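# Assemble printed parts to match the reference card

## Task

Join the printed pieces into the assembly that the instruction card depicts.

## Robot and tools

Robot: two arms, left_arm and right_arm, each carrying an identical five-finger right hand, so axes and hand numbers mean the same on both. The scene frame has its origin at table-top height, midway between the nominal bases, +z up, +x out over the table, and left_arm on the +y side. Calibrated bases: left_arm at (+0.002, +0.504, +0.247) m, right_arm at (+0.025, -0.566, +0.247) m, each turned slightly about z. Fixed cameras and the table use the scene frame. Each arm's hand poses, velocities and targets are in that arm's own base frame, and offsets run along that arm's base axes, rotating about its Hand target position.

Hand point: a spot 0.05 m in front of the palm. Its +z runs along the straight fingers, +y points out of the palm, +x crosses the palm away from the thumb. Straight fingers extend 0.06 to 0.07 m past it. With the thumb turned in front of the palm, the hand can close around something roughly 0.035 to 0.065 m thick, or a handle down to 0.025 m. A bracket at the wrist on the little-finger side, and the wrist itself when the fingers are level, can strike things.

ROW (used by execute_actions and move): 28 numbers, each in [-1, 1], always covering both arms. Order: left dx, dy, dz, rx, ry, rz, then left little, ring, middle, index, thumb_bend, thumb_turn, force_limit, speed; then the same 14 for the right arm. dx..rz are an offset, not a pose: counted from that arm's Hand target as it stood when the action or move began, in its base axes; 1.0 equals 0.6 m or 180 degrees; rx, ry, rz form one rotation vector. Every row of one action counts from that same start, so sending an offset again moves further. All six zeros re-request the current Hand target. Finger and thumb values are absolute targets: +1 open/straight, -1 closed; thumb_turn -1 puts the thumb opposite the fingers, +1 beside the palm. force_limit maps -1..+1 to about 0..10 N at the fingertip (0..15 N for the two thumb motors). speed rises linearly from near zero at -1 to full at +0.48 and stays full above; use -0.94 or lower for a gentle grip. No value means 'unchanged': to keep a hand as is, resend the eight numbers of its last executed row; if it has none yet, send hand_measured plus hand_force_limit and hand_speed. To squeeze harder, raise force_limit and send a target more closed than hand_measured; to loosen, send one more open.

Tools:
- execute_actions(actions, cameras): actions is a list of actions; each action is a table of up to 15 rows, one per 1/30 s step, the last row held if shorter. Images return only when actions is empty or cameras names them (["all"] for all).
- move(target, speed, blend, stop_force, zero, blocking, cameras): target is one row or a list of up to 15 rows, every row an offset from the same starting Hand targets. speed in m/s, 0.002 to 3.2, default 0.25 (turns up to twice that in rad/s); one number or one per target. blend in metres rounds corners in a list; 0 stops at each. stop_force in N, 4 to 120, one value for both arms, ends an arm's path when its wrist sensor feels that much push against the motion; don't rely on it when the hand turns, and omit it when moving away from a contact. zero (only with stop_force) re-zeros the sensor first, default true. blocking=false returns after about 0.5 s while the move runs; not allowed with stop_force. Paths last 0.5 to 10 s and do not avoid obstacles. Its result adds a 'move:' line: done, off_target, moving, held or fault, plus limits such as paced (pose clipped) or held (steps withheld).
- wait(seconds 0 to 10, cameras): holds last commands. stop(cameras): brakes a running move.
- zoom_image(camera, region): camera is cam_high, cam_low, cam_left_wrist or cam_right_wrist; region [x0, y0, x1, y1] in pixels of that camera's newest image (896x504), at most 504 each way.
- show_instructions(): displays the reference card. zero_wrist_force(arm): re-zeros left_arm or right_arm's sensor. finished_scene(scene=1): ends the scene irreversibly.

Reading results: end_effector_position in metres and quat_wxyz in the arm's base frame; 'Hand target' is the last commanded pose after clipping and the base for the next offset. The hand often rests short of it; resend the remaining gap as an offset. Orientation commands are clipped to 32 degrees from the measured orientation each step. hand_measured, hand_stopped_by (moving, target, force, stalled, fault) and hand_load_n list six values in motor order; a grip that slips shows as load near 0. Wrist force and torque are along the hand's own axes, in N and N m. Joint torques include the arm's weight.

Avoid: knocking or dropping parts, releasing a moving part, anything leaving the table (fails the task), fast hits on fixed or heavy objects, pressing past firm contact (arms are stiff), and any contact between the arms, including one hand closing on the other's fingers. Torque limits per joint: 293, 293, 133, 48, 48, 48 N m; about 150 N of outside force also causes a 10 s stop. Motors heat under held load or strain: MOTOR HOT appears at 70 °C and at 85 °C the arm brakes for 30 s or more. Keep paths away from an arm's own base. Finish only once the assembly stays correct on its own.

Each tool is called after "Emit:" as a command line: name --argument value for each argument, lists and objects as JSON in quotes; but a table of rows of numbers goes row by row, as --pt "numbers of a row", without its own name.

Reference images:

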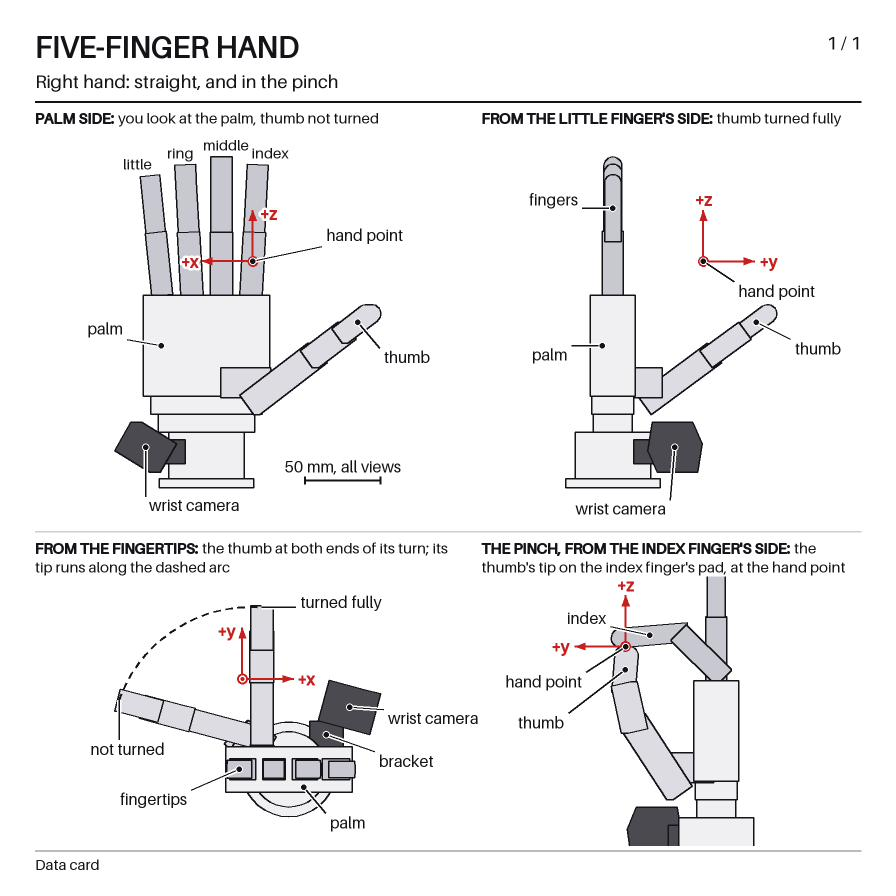

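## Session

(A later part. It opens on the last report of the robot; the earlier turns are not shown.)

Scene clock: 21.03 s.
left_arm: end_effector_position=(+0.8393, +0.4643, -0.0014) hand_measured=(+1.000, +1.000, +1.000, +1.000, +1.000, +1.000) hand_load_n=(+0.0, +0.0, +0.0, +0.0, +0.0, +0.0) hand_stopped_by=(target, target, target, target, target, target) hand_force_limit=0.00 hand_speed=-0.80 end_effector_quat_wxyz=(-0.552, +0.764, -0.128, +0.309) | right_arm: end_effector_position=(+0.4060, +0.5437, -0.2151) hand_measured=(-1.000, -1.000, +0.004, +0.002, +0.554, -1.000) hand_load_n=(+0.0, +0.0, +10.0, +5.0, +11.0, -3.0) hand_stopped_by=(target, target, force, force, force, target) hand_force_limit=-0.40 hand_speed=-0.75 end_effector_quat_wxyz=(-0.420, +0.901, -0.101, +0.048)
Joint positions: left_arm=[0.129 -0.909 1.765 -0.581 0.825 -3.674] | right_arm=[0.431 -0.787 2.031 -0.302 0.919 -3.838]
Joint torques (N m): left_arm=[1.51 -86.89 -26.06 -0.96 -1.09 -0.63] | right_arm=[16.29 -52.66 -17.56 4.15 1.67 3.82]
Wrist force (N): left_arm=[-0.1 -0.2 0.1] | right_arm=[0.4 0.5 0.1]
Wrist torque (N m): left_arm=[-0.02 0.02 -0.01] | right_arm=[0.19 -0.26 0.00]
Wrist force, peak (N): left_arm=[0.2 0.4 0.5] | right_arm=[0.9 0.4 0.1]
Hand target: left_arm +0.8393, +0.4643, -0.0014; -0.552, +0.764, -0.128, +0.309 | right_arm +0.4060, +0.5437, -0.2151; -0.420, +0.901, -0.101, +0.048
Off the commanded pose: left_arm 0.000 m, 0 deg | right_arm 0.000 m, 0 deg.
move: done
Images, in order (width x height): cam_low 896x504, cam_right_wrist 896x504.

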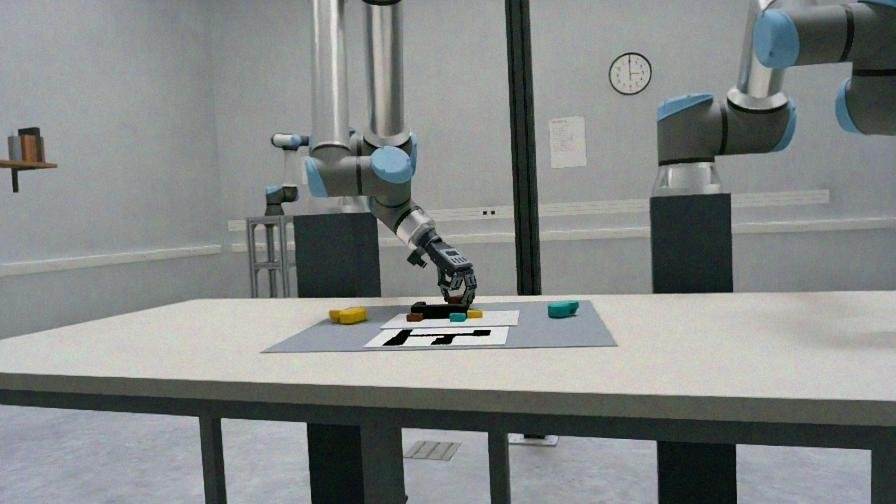

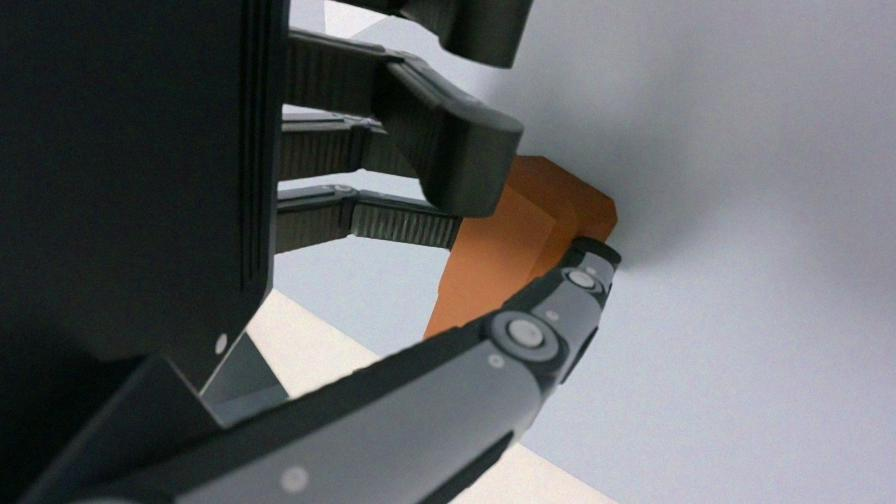

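Emit:
move --pt "0 0 0 0 0 0 1 1 1 1 1 1 0 -0.8 0 0 0.07 0 0 0 -1 -1 -0.4 -0.4 -0.1 -1 -0.4 -0.75" --pt "0 0 0 0 0 0 1 1 1 1 1 1 0 -0.8 0.2 -0.05 0.2 0 0 0.106 -1 -1 -0.4 -0.4 -0.1 -1 -0.4 -0.75" --speed '[0.08,0.2]' --blend 0.02 --cameras '["cam_right_wrist","cam_low","cam_high"]'

Emit:
zoom_image --camera "cam_low" --region '[390, 210, 570, 340]'

Emit:
zoom_image --camera "cam_right_wrist" --region '[300, 100, 660, 380]'

Scene clock: 23.53 s.
left_arm: end_effector_position=(+0.8393, +0.4643, -0.0014) hand_measured=(+1.000, +1.000, +1.000, +1.000, +1.000, +1.000) hand_load_n=(+0.0, +0.0, +0.0, +0.0, +0.0, +0.0) hand_stopped_by=(target, target, target, target, target, target) hand_force_limit=0.00 hand_speed=-0.80 end_effector_quat_wxyz=(-0.552, +0.764, -0.128, +0.309) | right_arm: end_effector_position=(+0.5259, +0.5137, -0.0952) hand_measured=(-1.000, -1.000, +0.004, +0.002, +0.554, -1.000) hand_load_n=(+0.0, +0.0, +10.0, +5.0, +11.5, -3.0) hand_stopped_by=(target, target, force, force, force, target) hand_force_limit=-0.40 hand_speed=-0.75 end_effector_quat_wxyz=(-0.422, +0.905, +0.049, -0.022) end_effector_velocity=(+0.000, +0.000, +0.000) end_effector_angular_velocity=(+0.000, +0.000, +0.003)
Joint positions: left_arm=[0.129 -0.909 1.765 -0.581 0.825 -3.674] | right_arm=[0.288 -0.782 1.731 0.411 0.717 -4.437]
Joint velocities: left_arm=[within noise] | right_arm=[0 0.001 -0.001 0.003 0 -0.005]
Joint torques (N m): left_arm=[0.56 -86.45 -25.51 -0.92 -0.88 -0.92] | right_arm=[-27.62 -62.33 -26.63 5.8 -3.32 -3.47]
Wrist force (N): left_arm=[0.1 -0.1 0.3] | right_arm=[0.3 0.6 0.3]
Wrist torque (N m): left_arm=[-0.02 -0.02 0.01] | right_arm=[0.22 -0.24 0.18]
Wrist force, peak (N): left_arm=[0.0 0.2 0.6] | right_arm=[1.5 -0.2 -0.3]
Hand target: left_arm +0.8393, +0.4643, -0.0014; -0.552, +0.764, -0.128, +0.309 | right_arm +0.5260, +0.5137, -0.0951; -0.422, +0.905, +0.049, -0.022
Off the commanded pose: left_arm 0.000 m, 0 deg | right_arm 0.000 m, 0 deg.
move: done
Images, in order (width x height): cam_high 896x504, cam_low 896x504, cam_right_wrist 896x504.

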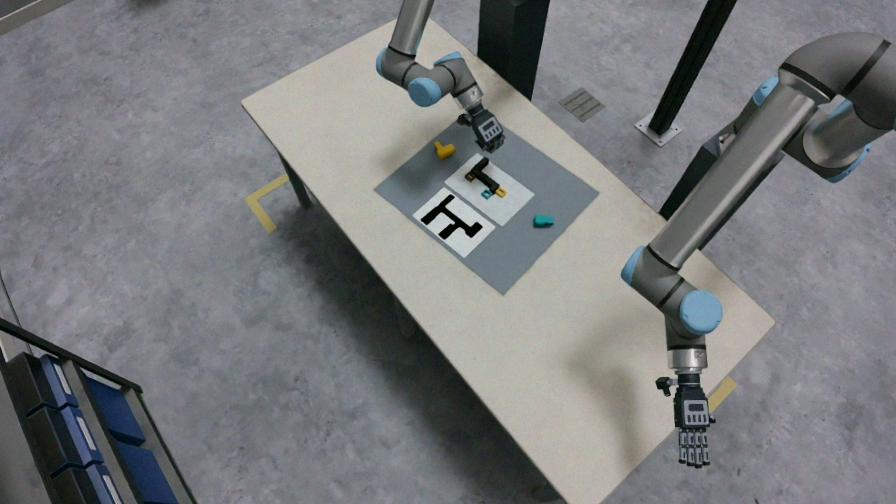

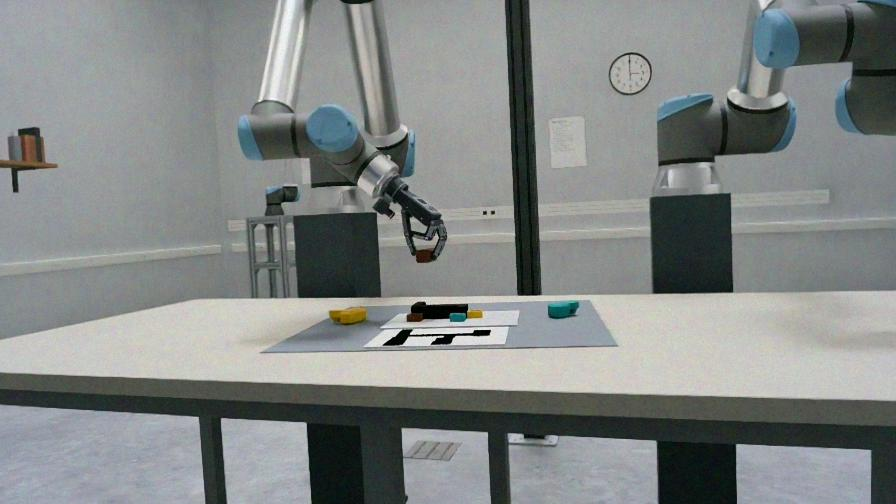

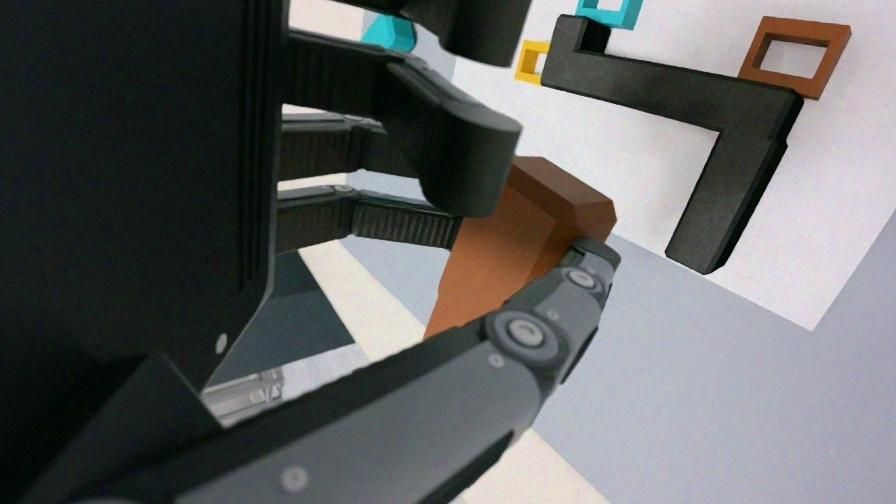

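Scaled by 2.800.

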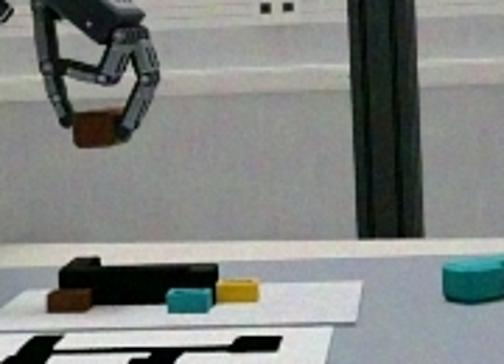

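Scaled by 1.400.

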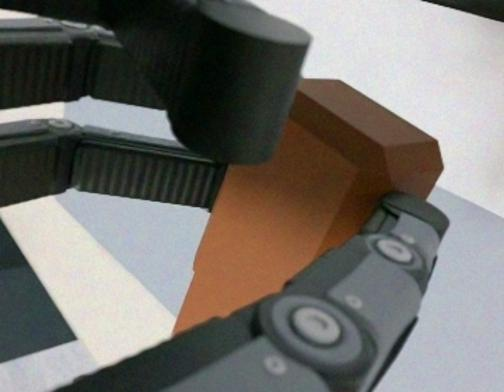

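Emit:
move --target '[-0.13,-0.65,0,-0.215,0.077,-0.297,1,1,1,1,1,0,0,0,0.217,-0.026,-0.03,-0.038,-0.007,0.048,-1,-1,-0.4,-0.4,-0.1,-1,-0.4,-0.75]' --speed 0.35

Emit:
execute_actions --actions '[]'

Scene clock: 29.13 s.
left_arm: end_effector_position=(+0.7613, +0.0745, -0.0014) hand_measured=(+1.000, +1.000, +1.000, +1.000, +1.000, +0.000) hand_load_n=(+0.0, +0.0, +0.0, +0.0, +0.0, +0.0) hand_stopped_by=(target, target, target, target, target, target) hand_force_limit=0.00 hand_speed=0.00 end_effector_quat_wxyz=(-0.065, +0.790, -0.407, +0.454) | right_arm: end_effector_position=(+0.6561, +0.4981, -0.1131) hand_measured=(-1.000, -1.000, +0.004, +0.002, +0.554, -1.000) hand_load_n=(+0.0, +0.0, +10.0, +5.0, +11.0, -3.0) hand_stopped_by=(target, target, force, force, force, target) hand_force_limit=-0.40 hand_speed=-0.75 end_effector_quat_wxyz=(-0.364, +0.922, +0.121, -0.047)
Joint positions: left_arm=[-0.018 -1.087 1.925 -0.196 1.826 -3.907] | right_arm=[0.26 -0.598 1.378 0.789 0.819 -4.712]
Joint torques (N m): left_arm=[-10.09 -56.69 -32.76 3.35 4.33 -3.31] | right_arm=[-23 -83.07 -31.44 5.51 0.83 -3.75]
Wrist force (N): left_arm=[-0.9 0.5 0.2] | right_arm=[0.6 0.2 -0.1]
Wrist torque (N m): left_arm=[0.15 0.08 0.13] | right_arm=[0.14 -0.25 0.21]
Wrist force, peak (N): left_arm=[-0.6 -0.1 1.0] | right_arm=[1.3 0.1 0.1]
Hand target: left_arm +0.7613, +0.0743, -0.0014; -0.065, +0.790, -0.407, +0.454 | right_arm +0.6562, +0.4981, -0.1131; -0.364, +0.922, +0.121, -0.047
Off the commanded pose: left_arm 0.000 m, 0 deg | right_arm 0.000 m, 0 deg.
move: done

Scene clock: 29.13 s.
left_arm: end_effector_position=(+0.7613, +0.0745, -0.0014) hand_measured=(+1.000, +1.000, +1.000, +1.000, +1.000, +0.000) hand_load_n=(+0.0, +0.0, +0.0, +0.0, +0.0, +0.0) hand_stopped_by=(target, target, target, target, target, target) hand_force_limit=0.00 hand_speed=0.00 end_effector_quat_wxyz=(-0.065, +0.790, -0.407, +0.454) | right_arm: end_effector_position=(+0.6561, +0.4981, -0.1131) hand_measured=(-1.000, -1.000, +0.004, +0.002, +0.554, -1.000) hand_load_n=(+0.0, +0.0, +10.0, +5.0, +11.0, -3.0) hand_stopped_by=(target, target, force, force, force, target) hand_force_limit=-0.40 hand_speed=-0.75 end_effector_quat_wxyz=(-0.364, +0.922, +0.121, -0.047)
Joint positions: left_arm=[-0.018 -1.087 1.925 -0.196 1.826 -3.907] | right_arm=[0.26 -0.598 1.378 0.789 0.819 -4.712]
Joint velocities: within noise
Joint torques (N m): left_arm=[-10.09 -56.69 -32.76 3.35 4.33 -3.31] | right_arm=[-23 -83.07 -31.44 5.51 0.83 -3.75]
Wrist force (N): left_arm=[-0.9 0.5 0.2] | right_arm=[0.6 0.2 -0.1]
Wrist torque (N m): left_arm=[0.15 0.08 0.13] | right_arm=[0.14 -0.25 0.21]
Wrist force, peak (N): left_arm=[-0.9 0.5 0.2] | right_arm=[0.6 0.2 -0.1]
Hand target: left_arm +0.7613, +0.0743, -0.0014; -0.065, +0.790, -0.407, +0.454 | right_arm +0.6562, +0.4981, -0.1131; -0.364, +0.922, +0.121, -0.047
Off the commanded pose: left_arm 0.000 m, 0 deg | right_arm 0.000 m, 0 deg.

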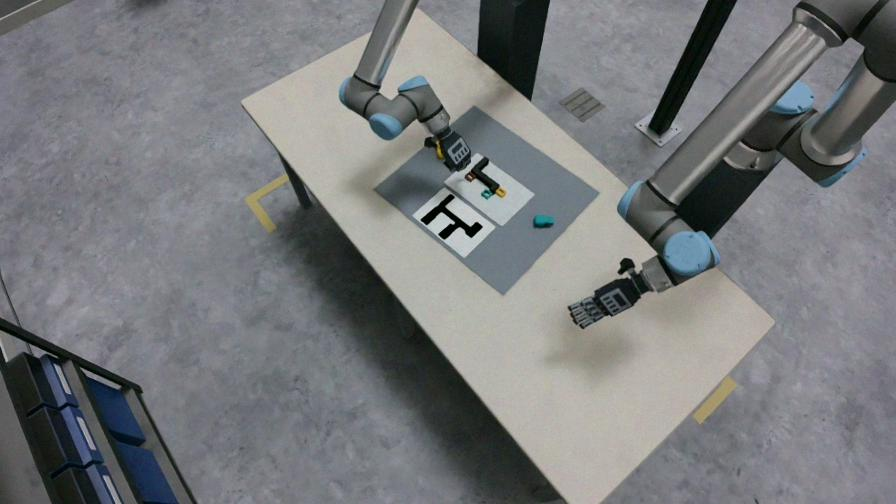

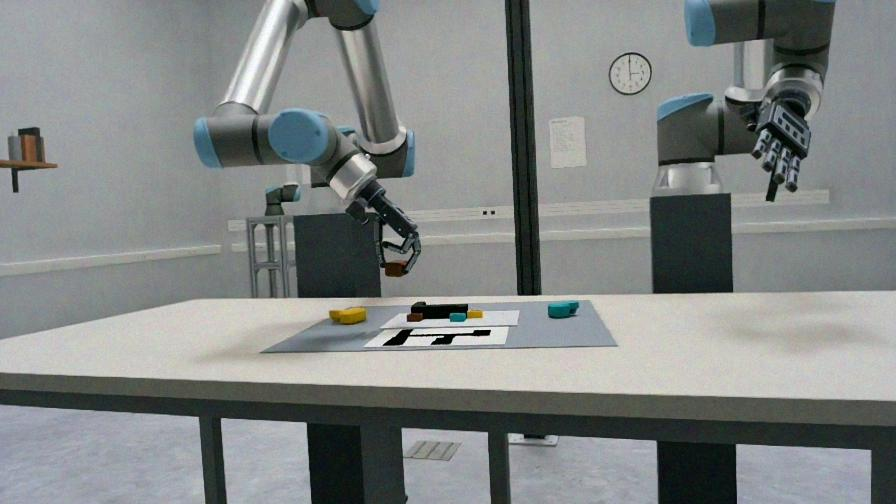

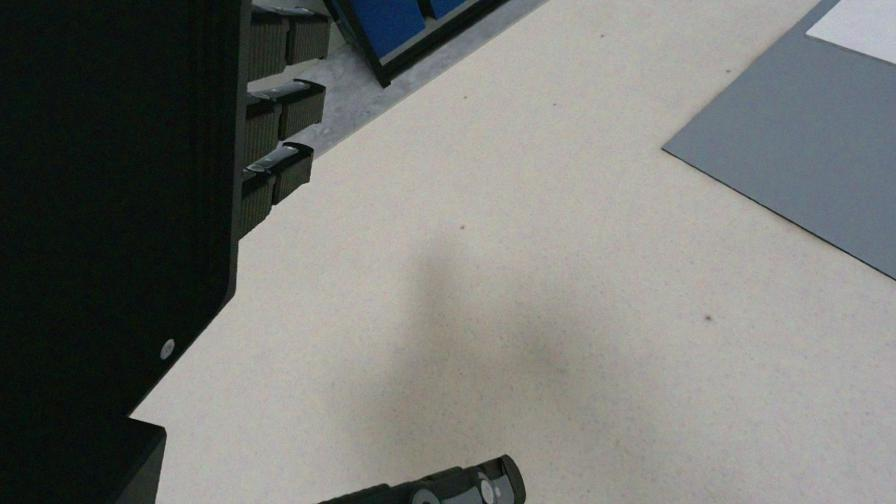

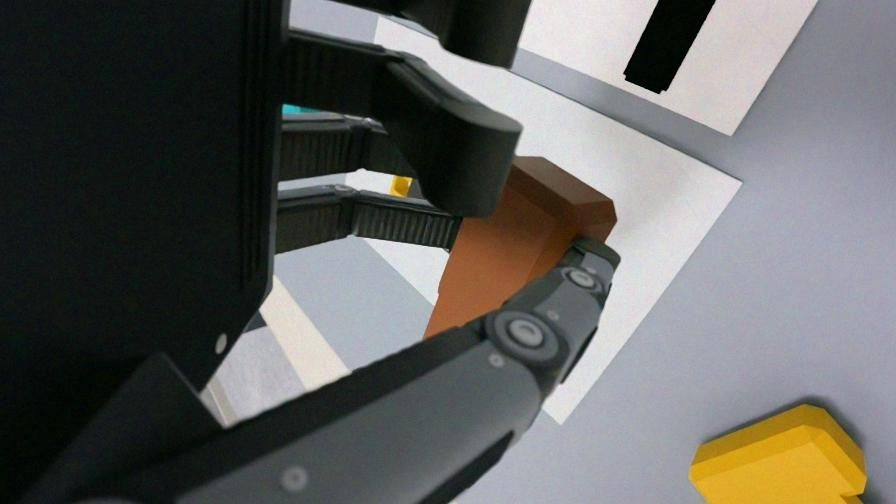

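Emit:
move --target '[-0.129,-0.662,-0.041,-0.2155,0.0775,-0.297,1,1,1,1,1,0,0,0,0,0,0,0,0,0,-1,-1,-0.4,-0.4,-0.1,-1,-0.4,-0.75]' --speed 0.3 --cameras '["cam_left_wrist","cam_low"]'

Emit:
zoom_image --camera "cam_low" --region '[350, 210, 530, 340]'

Scene clock: 32.17 s.
left_arm: end_effector_position=(+0.6839, -0.3228, -0.0260) hand_measured=(+1.000, +1.000, +1.000, +1.000, +1.000, +0.000) hand_load_n=(+0.0, +0.0, +0.0, +0.0, +0.0, +0.5) hand_stopped_by=(target, target, target, target, target, target) hand_force_limit=0.00 hand_speed=0.00 end_effector_quat_wxyz=(+0.444, +0.551, -0.549, +0.446) | right_arm: end_effector_position=(+0.6562, +0.4981, -0.1131) hand_measured=(-1.000, -1.000, +0.004, +0.002, +0.554, -1.000) hand_load_n=(+0.5, +0.0, +10.5, +5.0, +11.5, -3.0) hand_stopped_by=(target, target, force, force, force, target) hand_force_limit=-0.40 hand_speed=-0.75 end_effector_quat_wxyz=(-0.364, +0.922, +0.121, -0.047)
Joint positions: left_arm=[-0.326 -0.774 1.678 -0.322 2.753 -4.166] | right_arm=[0.26 -0.598 1.378 0.789 0.819 -4.712]
Joint torques (N m): left_arm=[-9.27 -75.84 -27.97 -1.62 5.05 -3.31] | right_arm=[-26.82 -79.18 -29.52 5.86 1.17 -3.6]
Wrist force (N): left_arm=[-0.2 -0.7 0.0] | right_arm=[0.6 0.1 -0.2]
Wrist torque (N m): left_arm=[0.03 0.03 0.14] | right_arm=[0.12 -0.26 0.20]
Wrist force, peak (N): left_arm=[-1.2 -0.9 -0.3] | right_arm=[1.2 0.3 0.0]
Hand target: left_arm +0.6839, -0.3229, -0.0260; +0.444, +0.550, -0.549, +0.446 | right_arm +0.6562, +0.4981, -0.1131; -0.364, +0.922, +0.121, -0.047
Off the commanded pose: left_arm 0.000 m, 0 deg | right_arm 0.000 m, 0 deg.
move: done
Images, in order (width x height): cam_low 896x504, cam_left_wrist 896x504.

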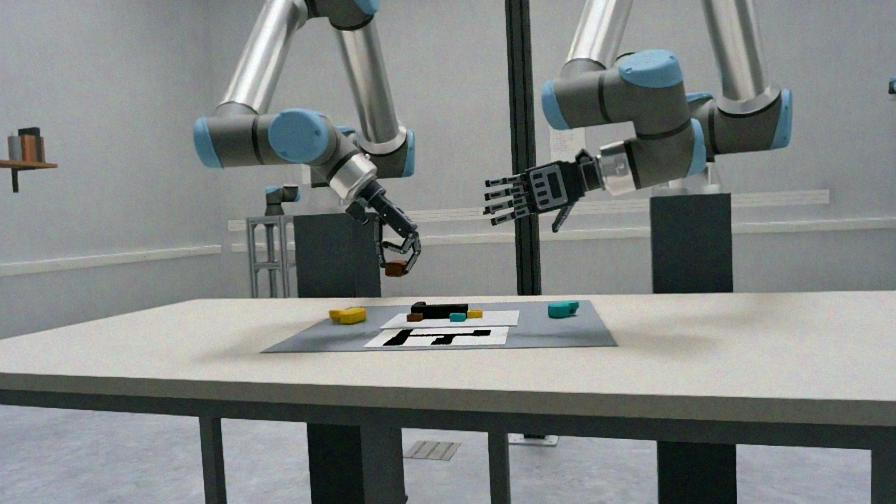

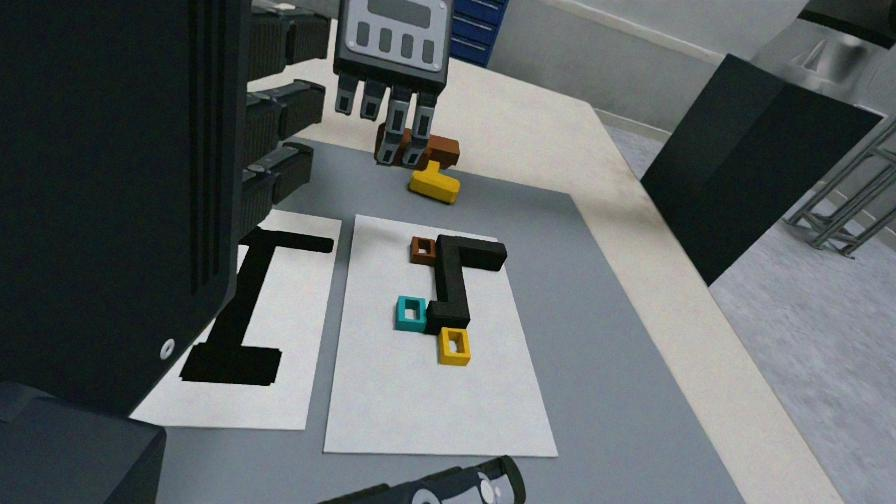

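Scaled by 2.800.

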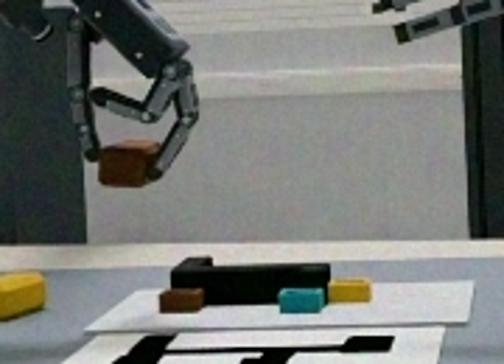

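Emit:
zoom_image --camera "cam_left_wrist" --region '[330, 60, 540, 380]'

Scaled by 1.575.

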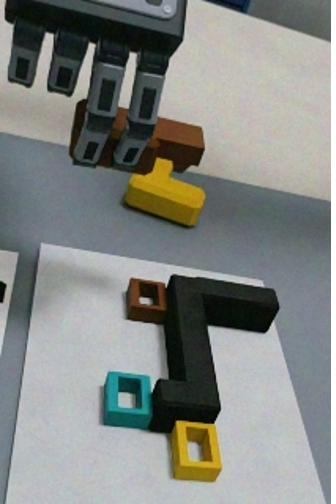

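Emit:
zoom_image --camera "cam_left_wrist" --region '[360, 80, 480, 210]'

Emit:
zoom_image --camera "cam_left_wrist" --region '[380, 220, 520, 380]'

Scaled by 3.877.

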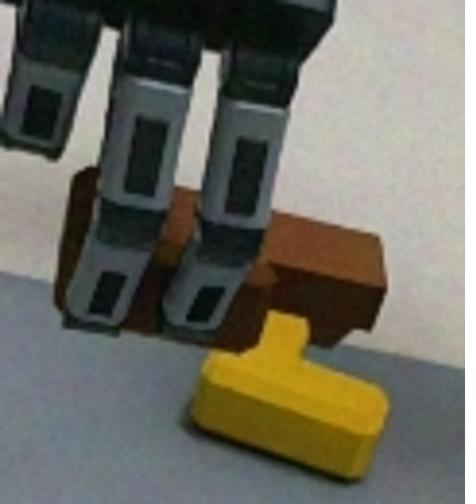

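Scaled by 3.150.

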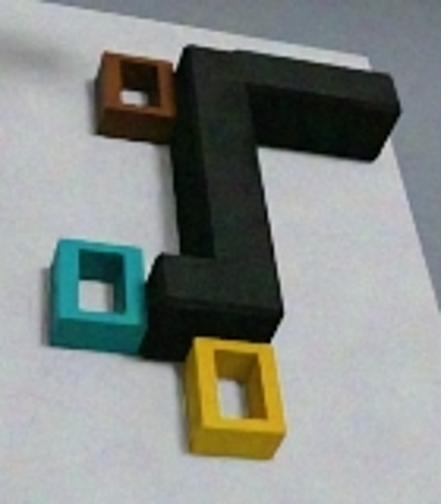

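Emit:
move --target '[0,0,0,0,0,0,1,1,1,1,1,0,0,0,-0.001,0.057,-0.1,-0.0215,-0.0058,0,-1,-1,-0.4,-0.4,-0.1,-1,-0.4,-0.75]' --speed 0.12 --cameras '["cam_left_wrist","cam_low"]'

Emit:
zoom_image --camera "cam_low" --region '[350, 220, 500, 340]'

Emit:
zoom_image --camera "cam_left_wrist" --region '[360, 130, 520, 280]'

Scene clock: 34.63 s.
left_arm: end_effector_position=(+0.6839, -0.3229, -0.0260) hand_measured=(+1.000, +1.000, +1.000, +1.000, +1.000, +0.000) hand_load_n=(+0.0, +0.0, +0.0, +0.0, +0.0, +0.0) hand_stopped_by=(target, target, target, target, target, target) hand_force_limit=0.00 hand_speed=0.00 end_effector_quat_wxyz=(+0.444, +0.550, -0.549, +0.446) | right_arm: end_effector_position=(+0.6556, +0.5321, -0.1728) hand_measured=(-1.000, -1.000, +0.004, +0.002, +0.554, -1.000) hand_load_n=(+0.0, +0.0, +10.5, +5.0, +11.5, -3.0) hand_stopped_by=(target, target, force, force, force, target) hand_force_limit=-0.40 hand_speed=-0.75 end_effector_quat_wxyz=(-0.332, +0.934, +0.122, -0.043)
Joint positions: left_arm=[-0.326 -0.774 1.678 -0.322 2.753 -4.166] | right_arm=[0.322 -0.521 1.313 0.727 0.891 -4.633]
Joint torques (N m): left_arm=[-10.48 -82.09 -15.84 -1.73 4.43 -3.31] | right_arm=[19.72 -75.92 -29.96 1.8 1.19 2.91]
Wrist force (N): left_arm=[-0.1 -0.7 -0.3] | right_arm=[0.6 0.4 0.2]
Wrist torque (N m): left_arm=[0.03 0.03 0.13] | right_arm=[0.13 -0.27 0.02]
Wrist force, peak (N): left_arm=[-0.4 -0.9 -0.6] | right_arm=[0.6 -0.2 -1.2]
Hand target: left_arm +0.6839, -0.3229, -0.0260; +0.444, +0.550, -0.549, +0.446 | right_arm +0.6556, +0.5323, -0.1731; -0.331, +0.935, +0.122, -0.043
Off the commanded pose: left_arm 0.000 m, 0 deg | right_arm 0.000 m, 0 deg.
move: done
Images, in order (width x height): cam_low 896x504, cam_left_wrist 896x504.

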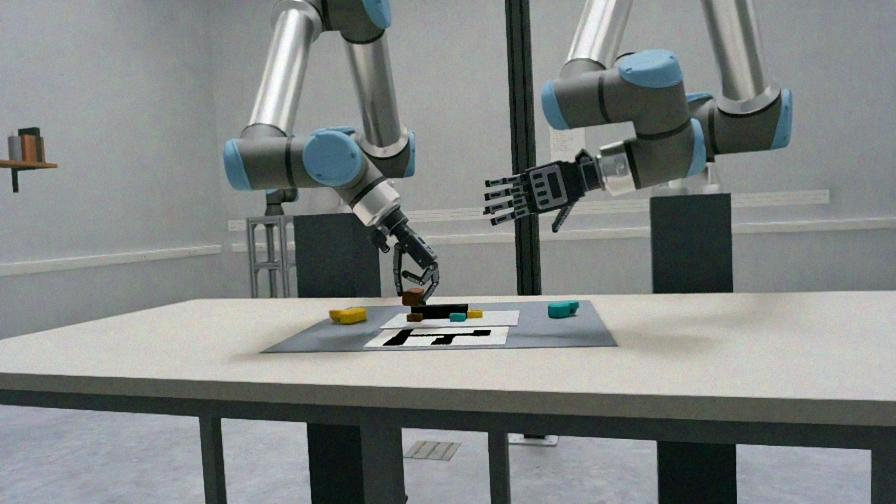

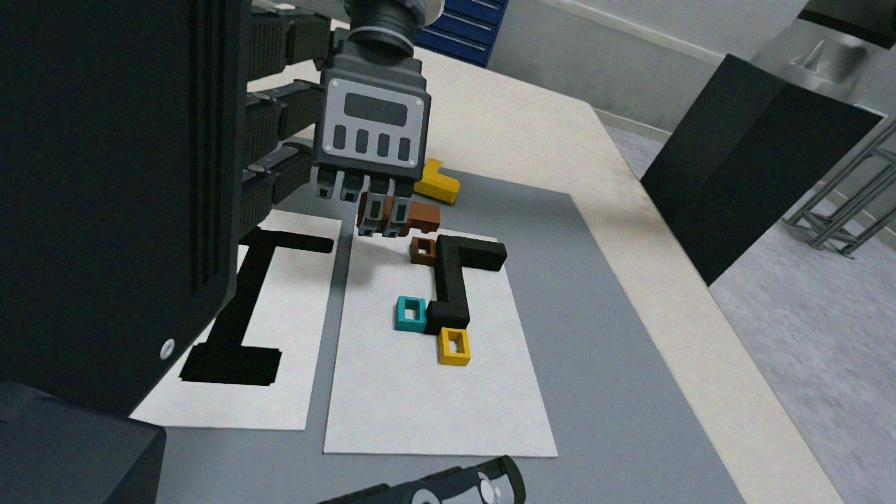

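Scaled by 3.360.

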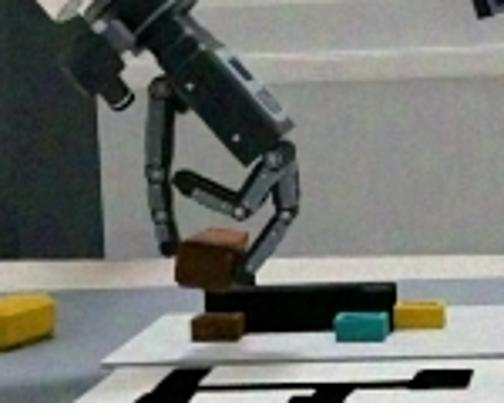

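Scaled by 3.150.

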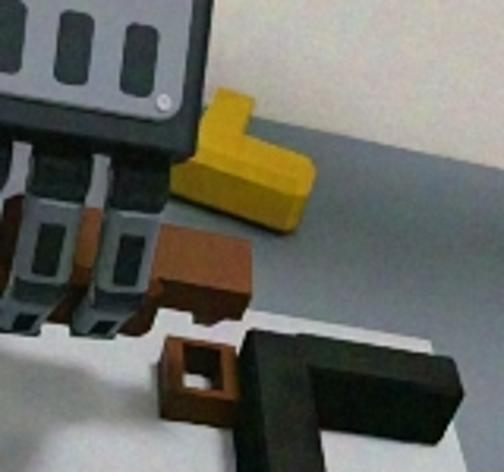

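Emit:
zoom_image --camera "cam_low" --region '[390, 270, 450, 330]'

Emit:
zoom_image --camera "cam_left_wrist" --region '[370, 180, 460, 280]'

Scaled by 8.400.

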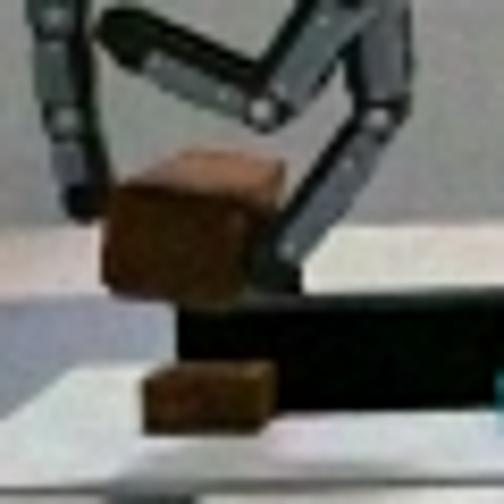

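Scaled by 5.040.

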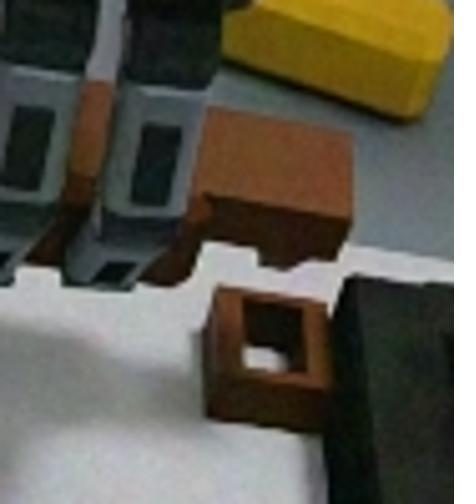

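Emit:
move --target '[0,0,0,0,0,0,1,1,1,1,1,0,0,0,-0.004,-0.003,-0.037,0.016,0.0043,0,-1,-1,-0.4,-0.4,-0.1,-1,-0.4,-0.75]' --speed 0.05 --stop_force 4 --cameras '["cam_left_wrist","cam_low"]'

Emit:
zoom_image --camera "cam_low" --region '[390, 270, 450, 330]'

Emit:
zoom_image --camera "cam_left_wrist" --region '[370, 180, 460, 280]'

Scene clock: 37.33 s.
left_arm: end_effector_position=(+0.6839, -0.3229, -0.0260) hand_measured=(+1.000, +1.000, +1.000, +1.000, +1.000, +0.000) hand_load_n=(+0.0, +0.0, +0.0, +0.0, +0.0, +0.0) hand_stopped_by=(target, target, target, target, target, target) hand_force_limit=0.00 hand_speed=0.00 end_effector_quat_wxyz=(+0.444, +0.550, -0.549, +0.446) | right_arm: end_effector_position=(+0.6532, +0.5305, -0.1953) hand_measured=(-1.000, -1.000, +0.004, +0.002, +0.554, -1.000) hand_load_n=(+0.0, +0.0, +10.5, +4.5, +11.5, -3.0) hand_stopped_by=(target, target, force, force, force, target) hand_force_limit=-0.40 hand_speed=-0.75 end_effector_quat_wxyz=(-0.356, +0.926, +0.121, -0.046)
Joint positions: left_arm=[-0.326 -0.774 1.678 -0.322 2.753 -4.166] | right_arm=[0.305 -0.491 1.32 0.7 0.838 -4.651]
Joint torques (N m): left_arm=[-10.64 -100.54 -16.46 -1.86 3.91 -3.36] | right_arm=[-23.78 -83.67 -14.23 2.32 -3.03 -3.88]
Wrist force (N): left_arm=[-0.4 -0.6 -0.4] | right_arm=[0.5 -0.4 0.1]
Wrist torque (N m): left_arm=[0.06 0.08 0.12] | right_arm=[0.03 -0.26 0.17]
Wrist force, peak (N): left_arm=[-0.6 -0.8 -0.7] | right_arm=[0.8 0.4 -0.3]
Hand target: left_arm +0.6839, -0.3229, -0.0260; +0.444, +0.550, -0.549, +0.446 | right_arm +0.6532, +0.5305, -0.1953; -0.356, +0.926, +0.121, -0.046
Off the commanded pose: left_arm 0.000 m, 0 deg | right_arm 0.000 m, 0 deg.
move: done
Images, in order (width x height): cam_low 896x504, cam_left_wrist 896x504.

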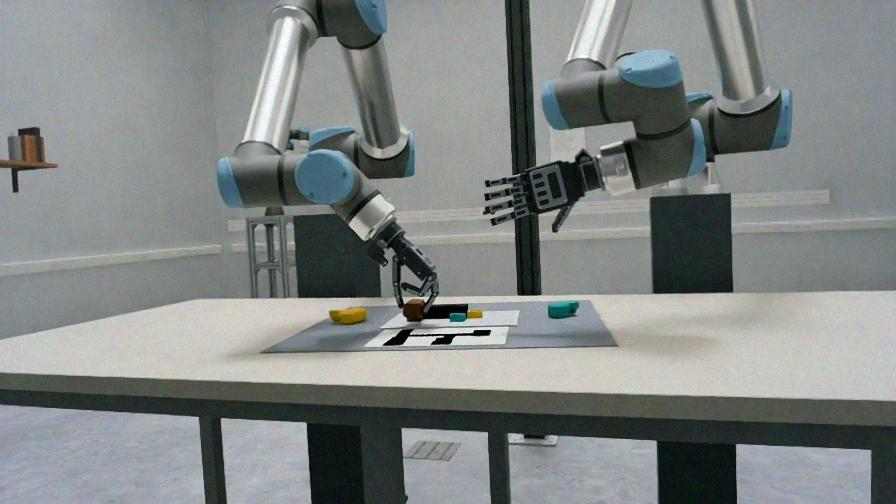

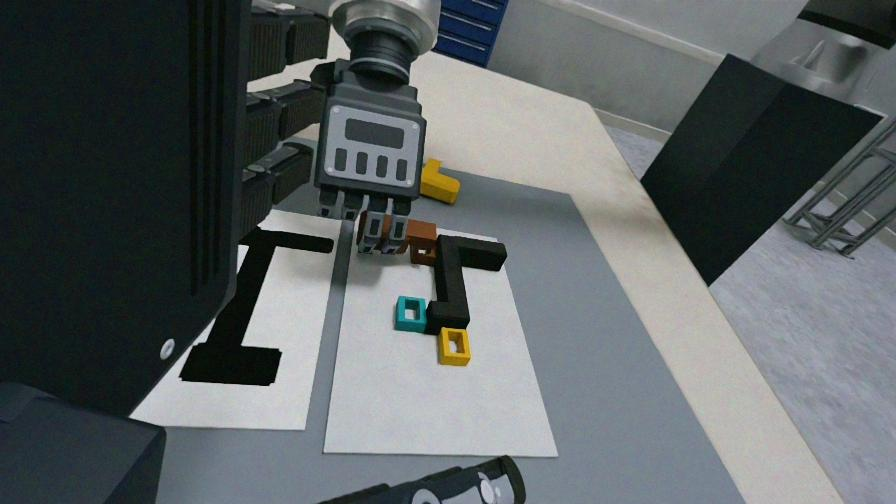

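Scaled by 8.400.

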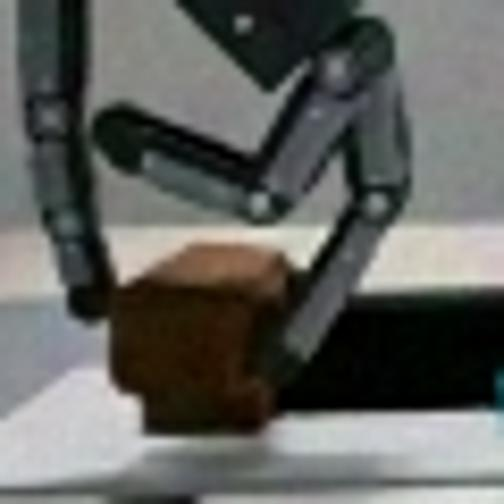

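Scaled by 5.040.

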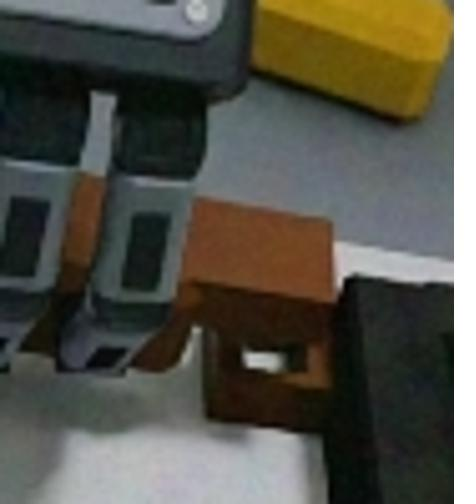

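Emit:
move --target '[0,0,0,0,0,0,1,1,1,1,1,0,0,0,0,-0.004,-0.016,0,0,0,-1,-1,-0.4,-0.4,-0.1,-1,-0.4,-0.75]' --speed 0.03 --stop_force 4 --cameras '["cam_left_wrist","cam_low"]'

Emit:
zoom_image --camera "cam_low" --region '[390, 270, 450, 330]'

Emit:
zoom_image --camera "cam_left_wrist" --region '[390, 210, 460, 280]'

Scene clock: 39.63 s.
left_arm: end_effector_position=(+0.6839, -0.3229, -0.0260) hand_measured=(+1.000, +1.000, +1.000, +1.000, +1.000, +0.000) hand_load_n=(+0.0, +0.0, +0.0, +0.0, +0.0, +0.5) hand_stopped_by=(target, target, target, target, target, target) hand_force_limit=0.00 hand_speed=0.00 end_effector_quat_wxyz=(+0.444, +0.550, -0.549, +0.446) | right_arm: end_effector_position=(+0.6532, +0.5281, -0.2049) hand_measured=(-1.000, -1.000, +0.004, +0.002, +0.554, -1.000) hand_load_n=(+0.5, +0.0, +8.5, +4.0, +10.0, -3.0) hand_stopped_by=(target, target, force, force, force, target) hand_force_limit=-0.40 hand_speed=-0.75 end_effector_quat_wxyz=(-0.356, +0.926, +0.121, -0.046)
Joint positions: left_arm=[-0.326 -0.774 1.678 -0.322 2.753 -4.166] | right_arm=[0.303 -0.48 1.319 0.692 0.838 -4.655]
Joint torques (N m): left_arm=[-9.41 -100.75 -16.35 -1.88 3.45 -3.24] | right_arm=[-24.97 -80.42 -28.7 1.78 -3.22 -4.35]
Wrist force (N): left_arm=[-0.8 -0.4 -0.3] | right_arm=[-0.5 -0.7 -0.6]
Wrist torque (N m): left_arm=[0.09 0.13 0.11] | right_arm=[0.12 -0.32 0.24]
Wrist force, peak (N): left_arm=[-0.4 -1.0 -0.5] | right_arm=[-1.1 -0.8 -0.9]
Hand target: left_arm +0.6839, -0.3229, -0.0260; +0.444, +0.550, -0.549, +0.446 | right_arm +0.6532, +0.5281, -0.2049; -0.356, +0.926, +0.121, -0.046
Off the commanded pose: left_arm 0.000 m, 0 deg | right_arm 0.000 m, 0 deg.
move: done
Images, in order (width x height): cam_low 896x504, cam_left_wrist 896x504.

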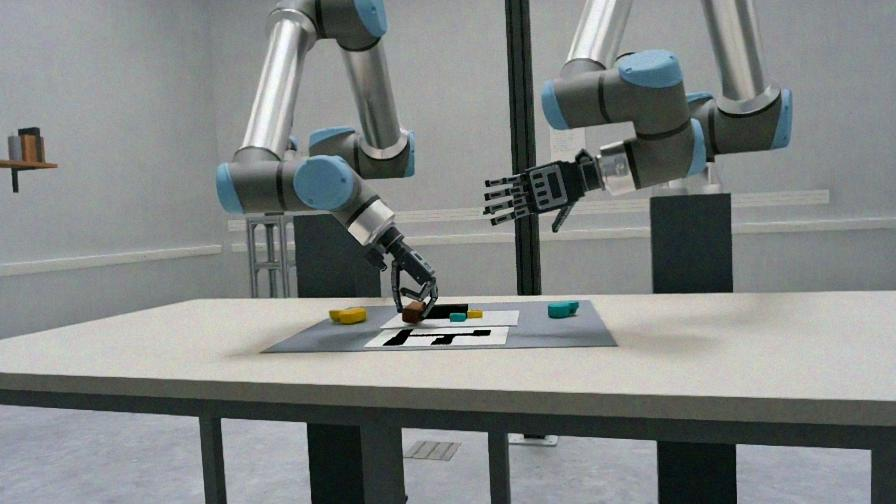

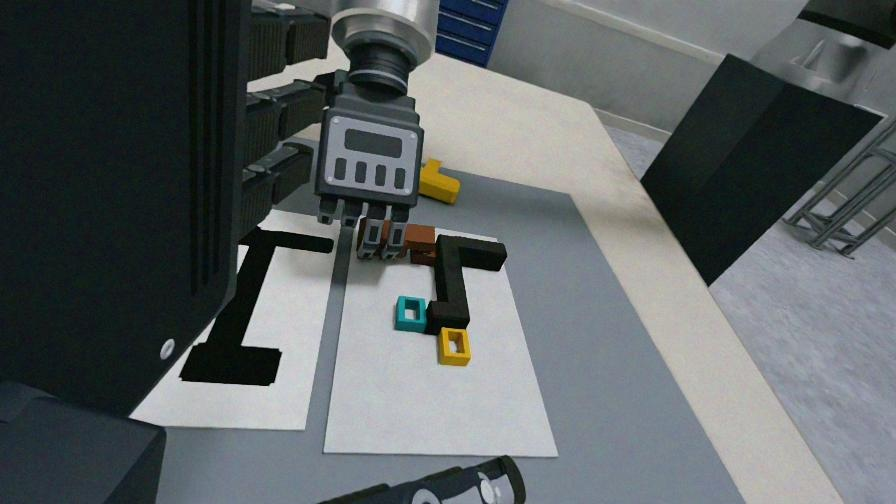

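Scaled by 8.400.

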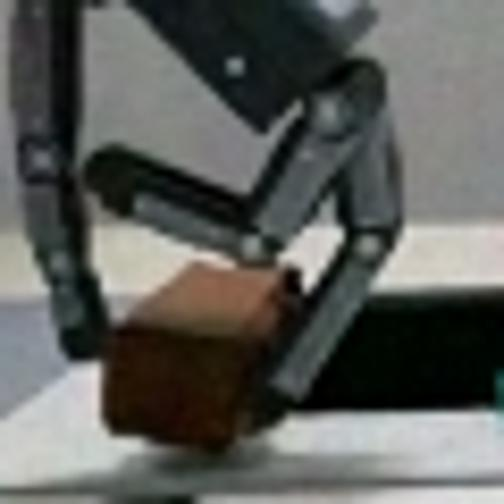

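Scaled by 7.200.

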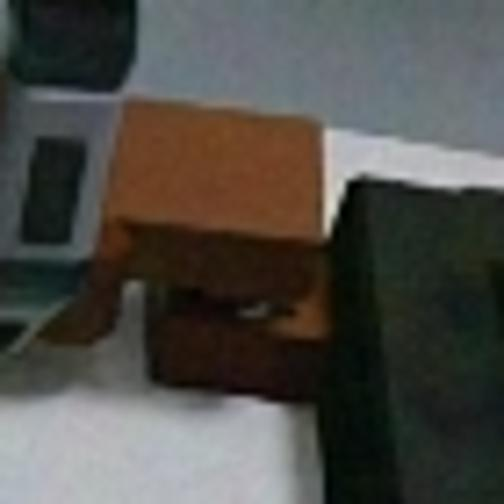

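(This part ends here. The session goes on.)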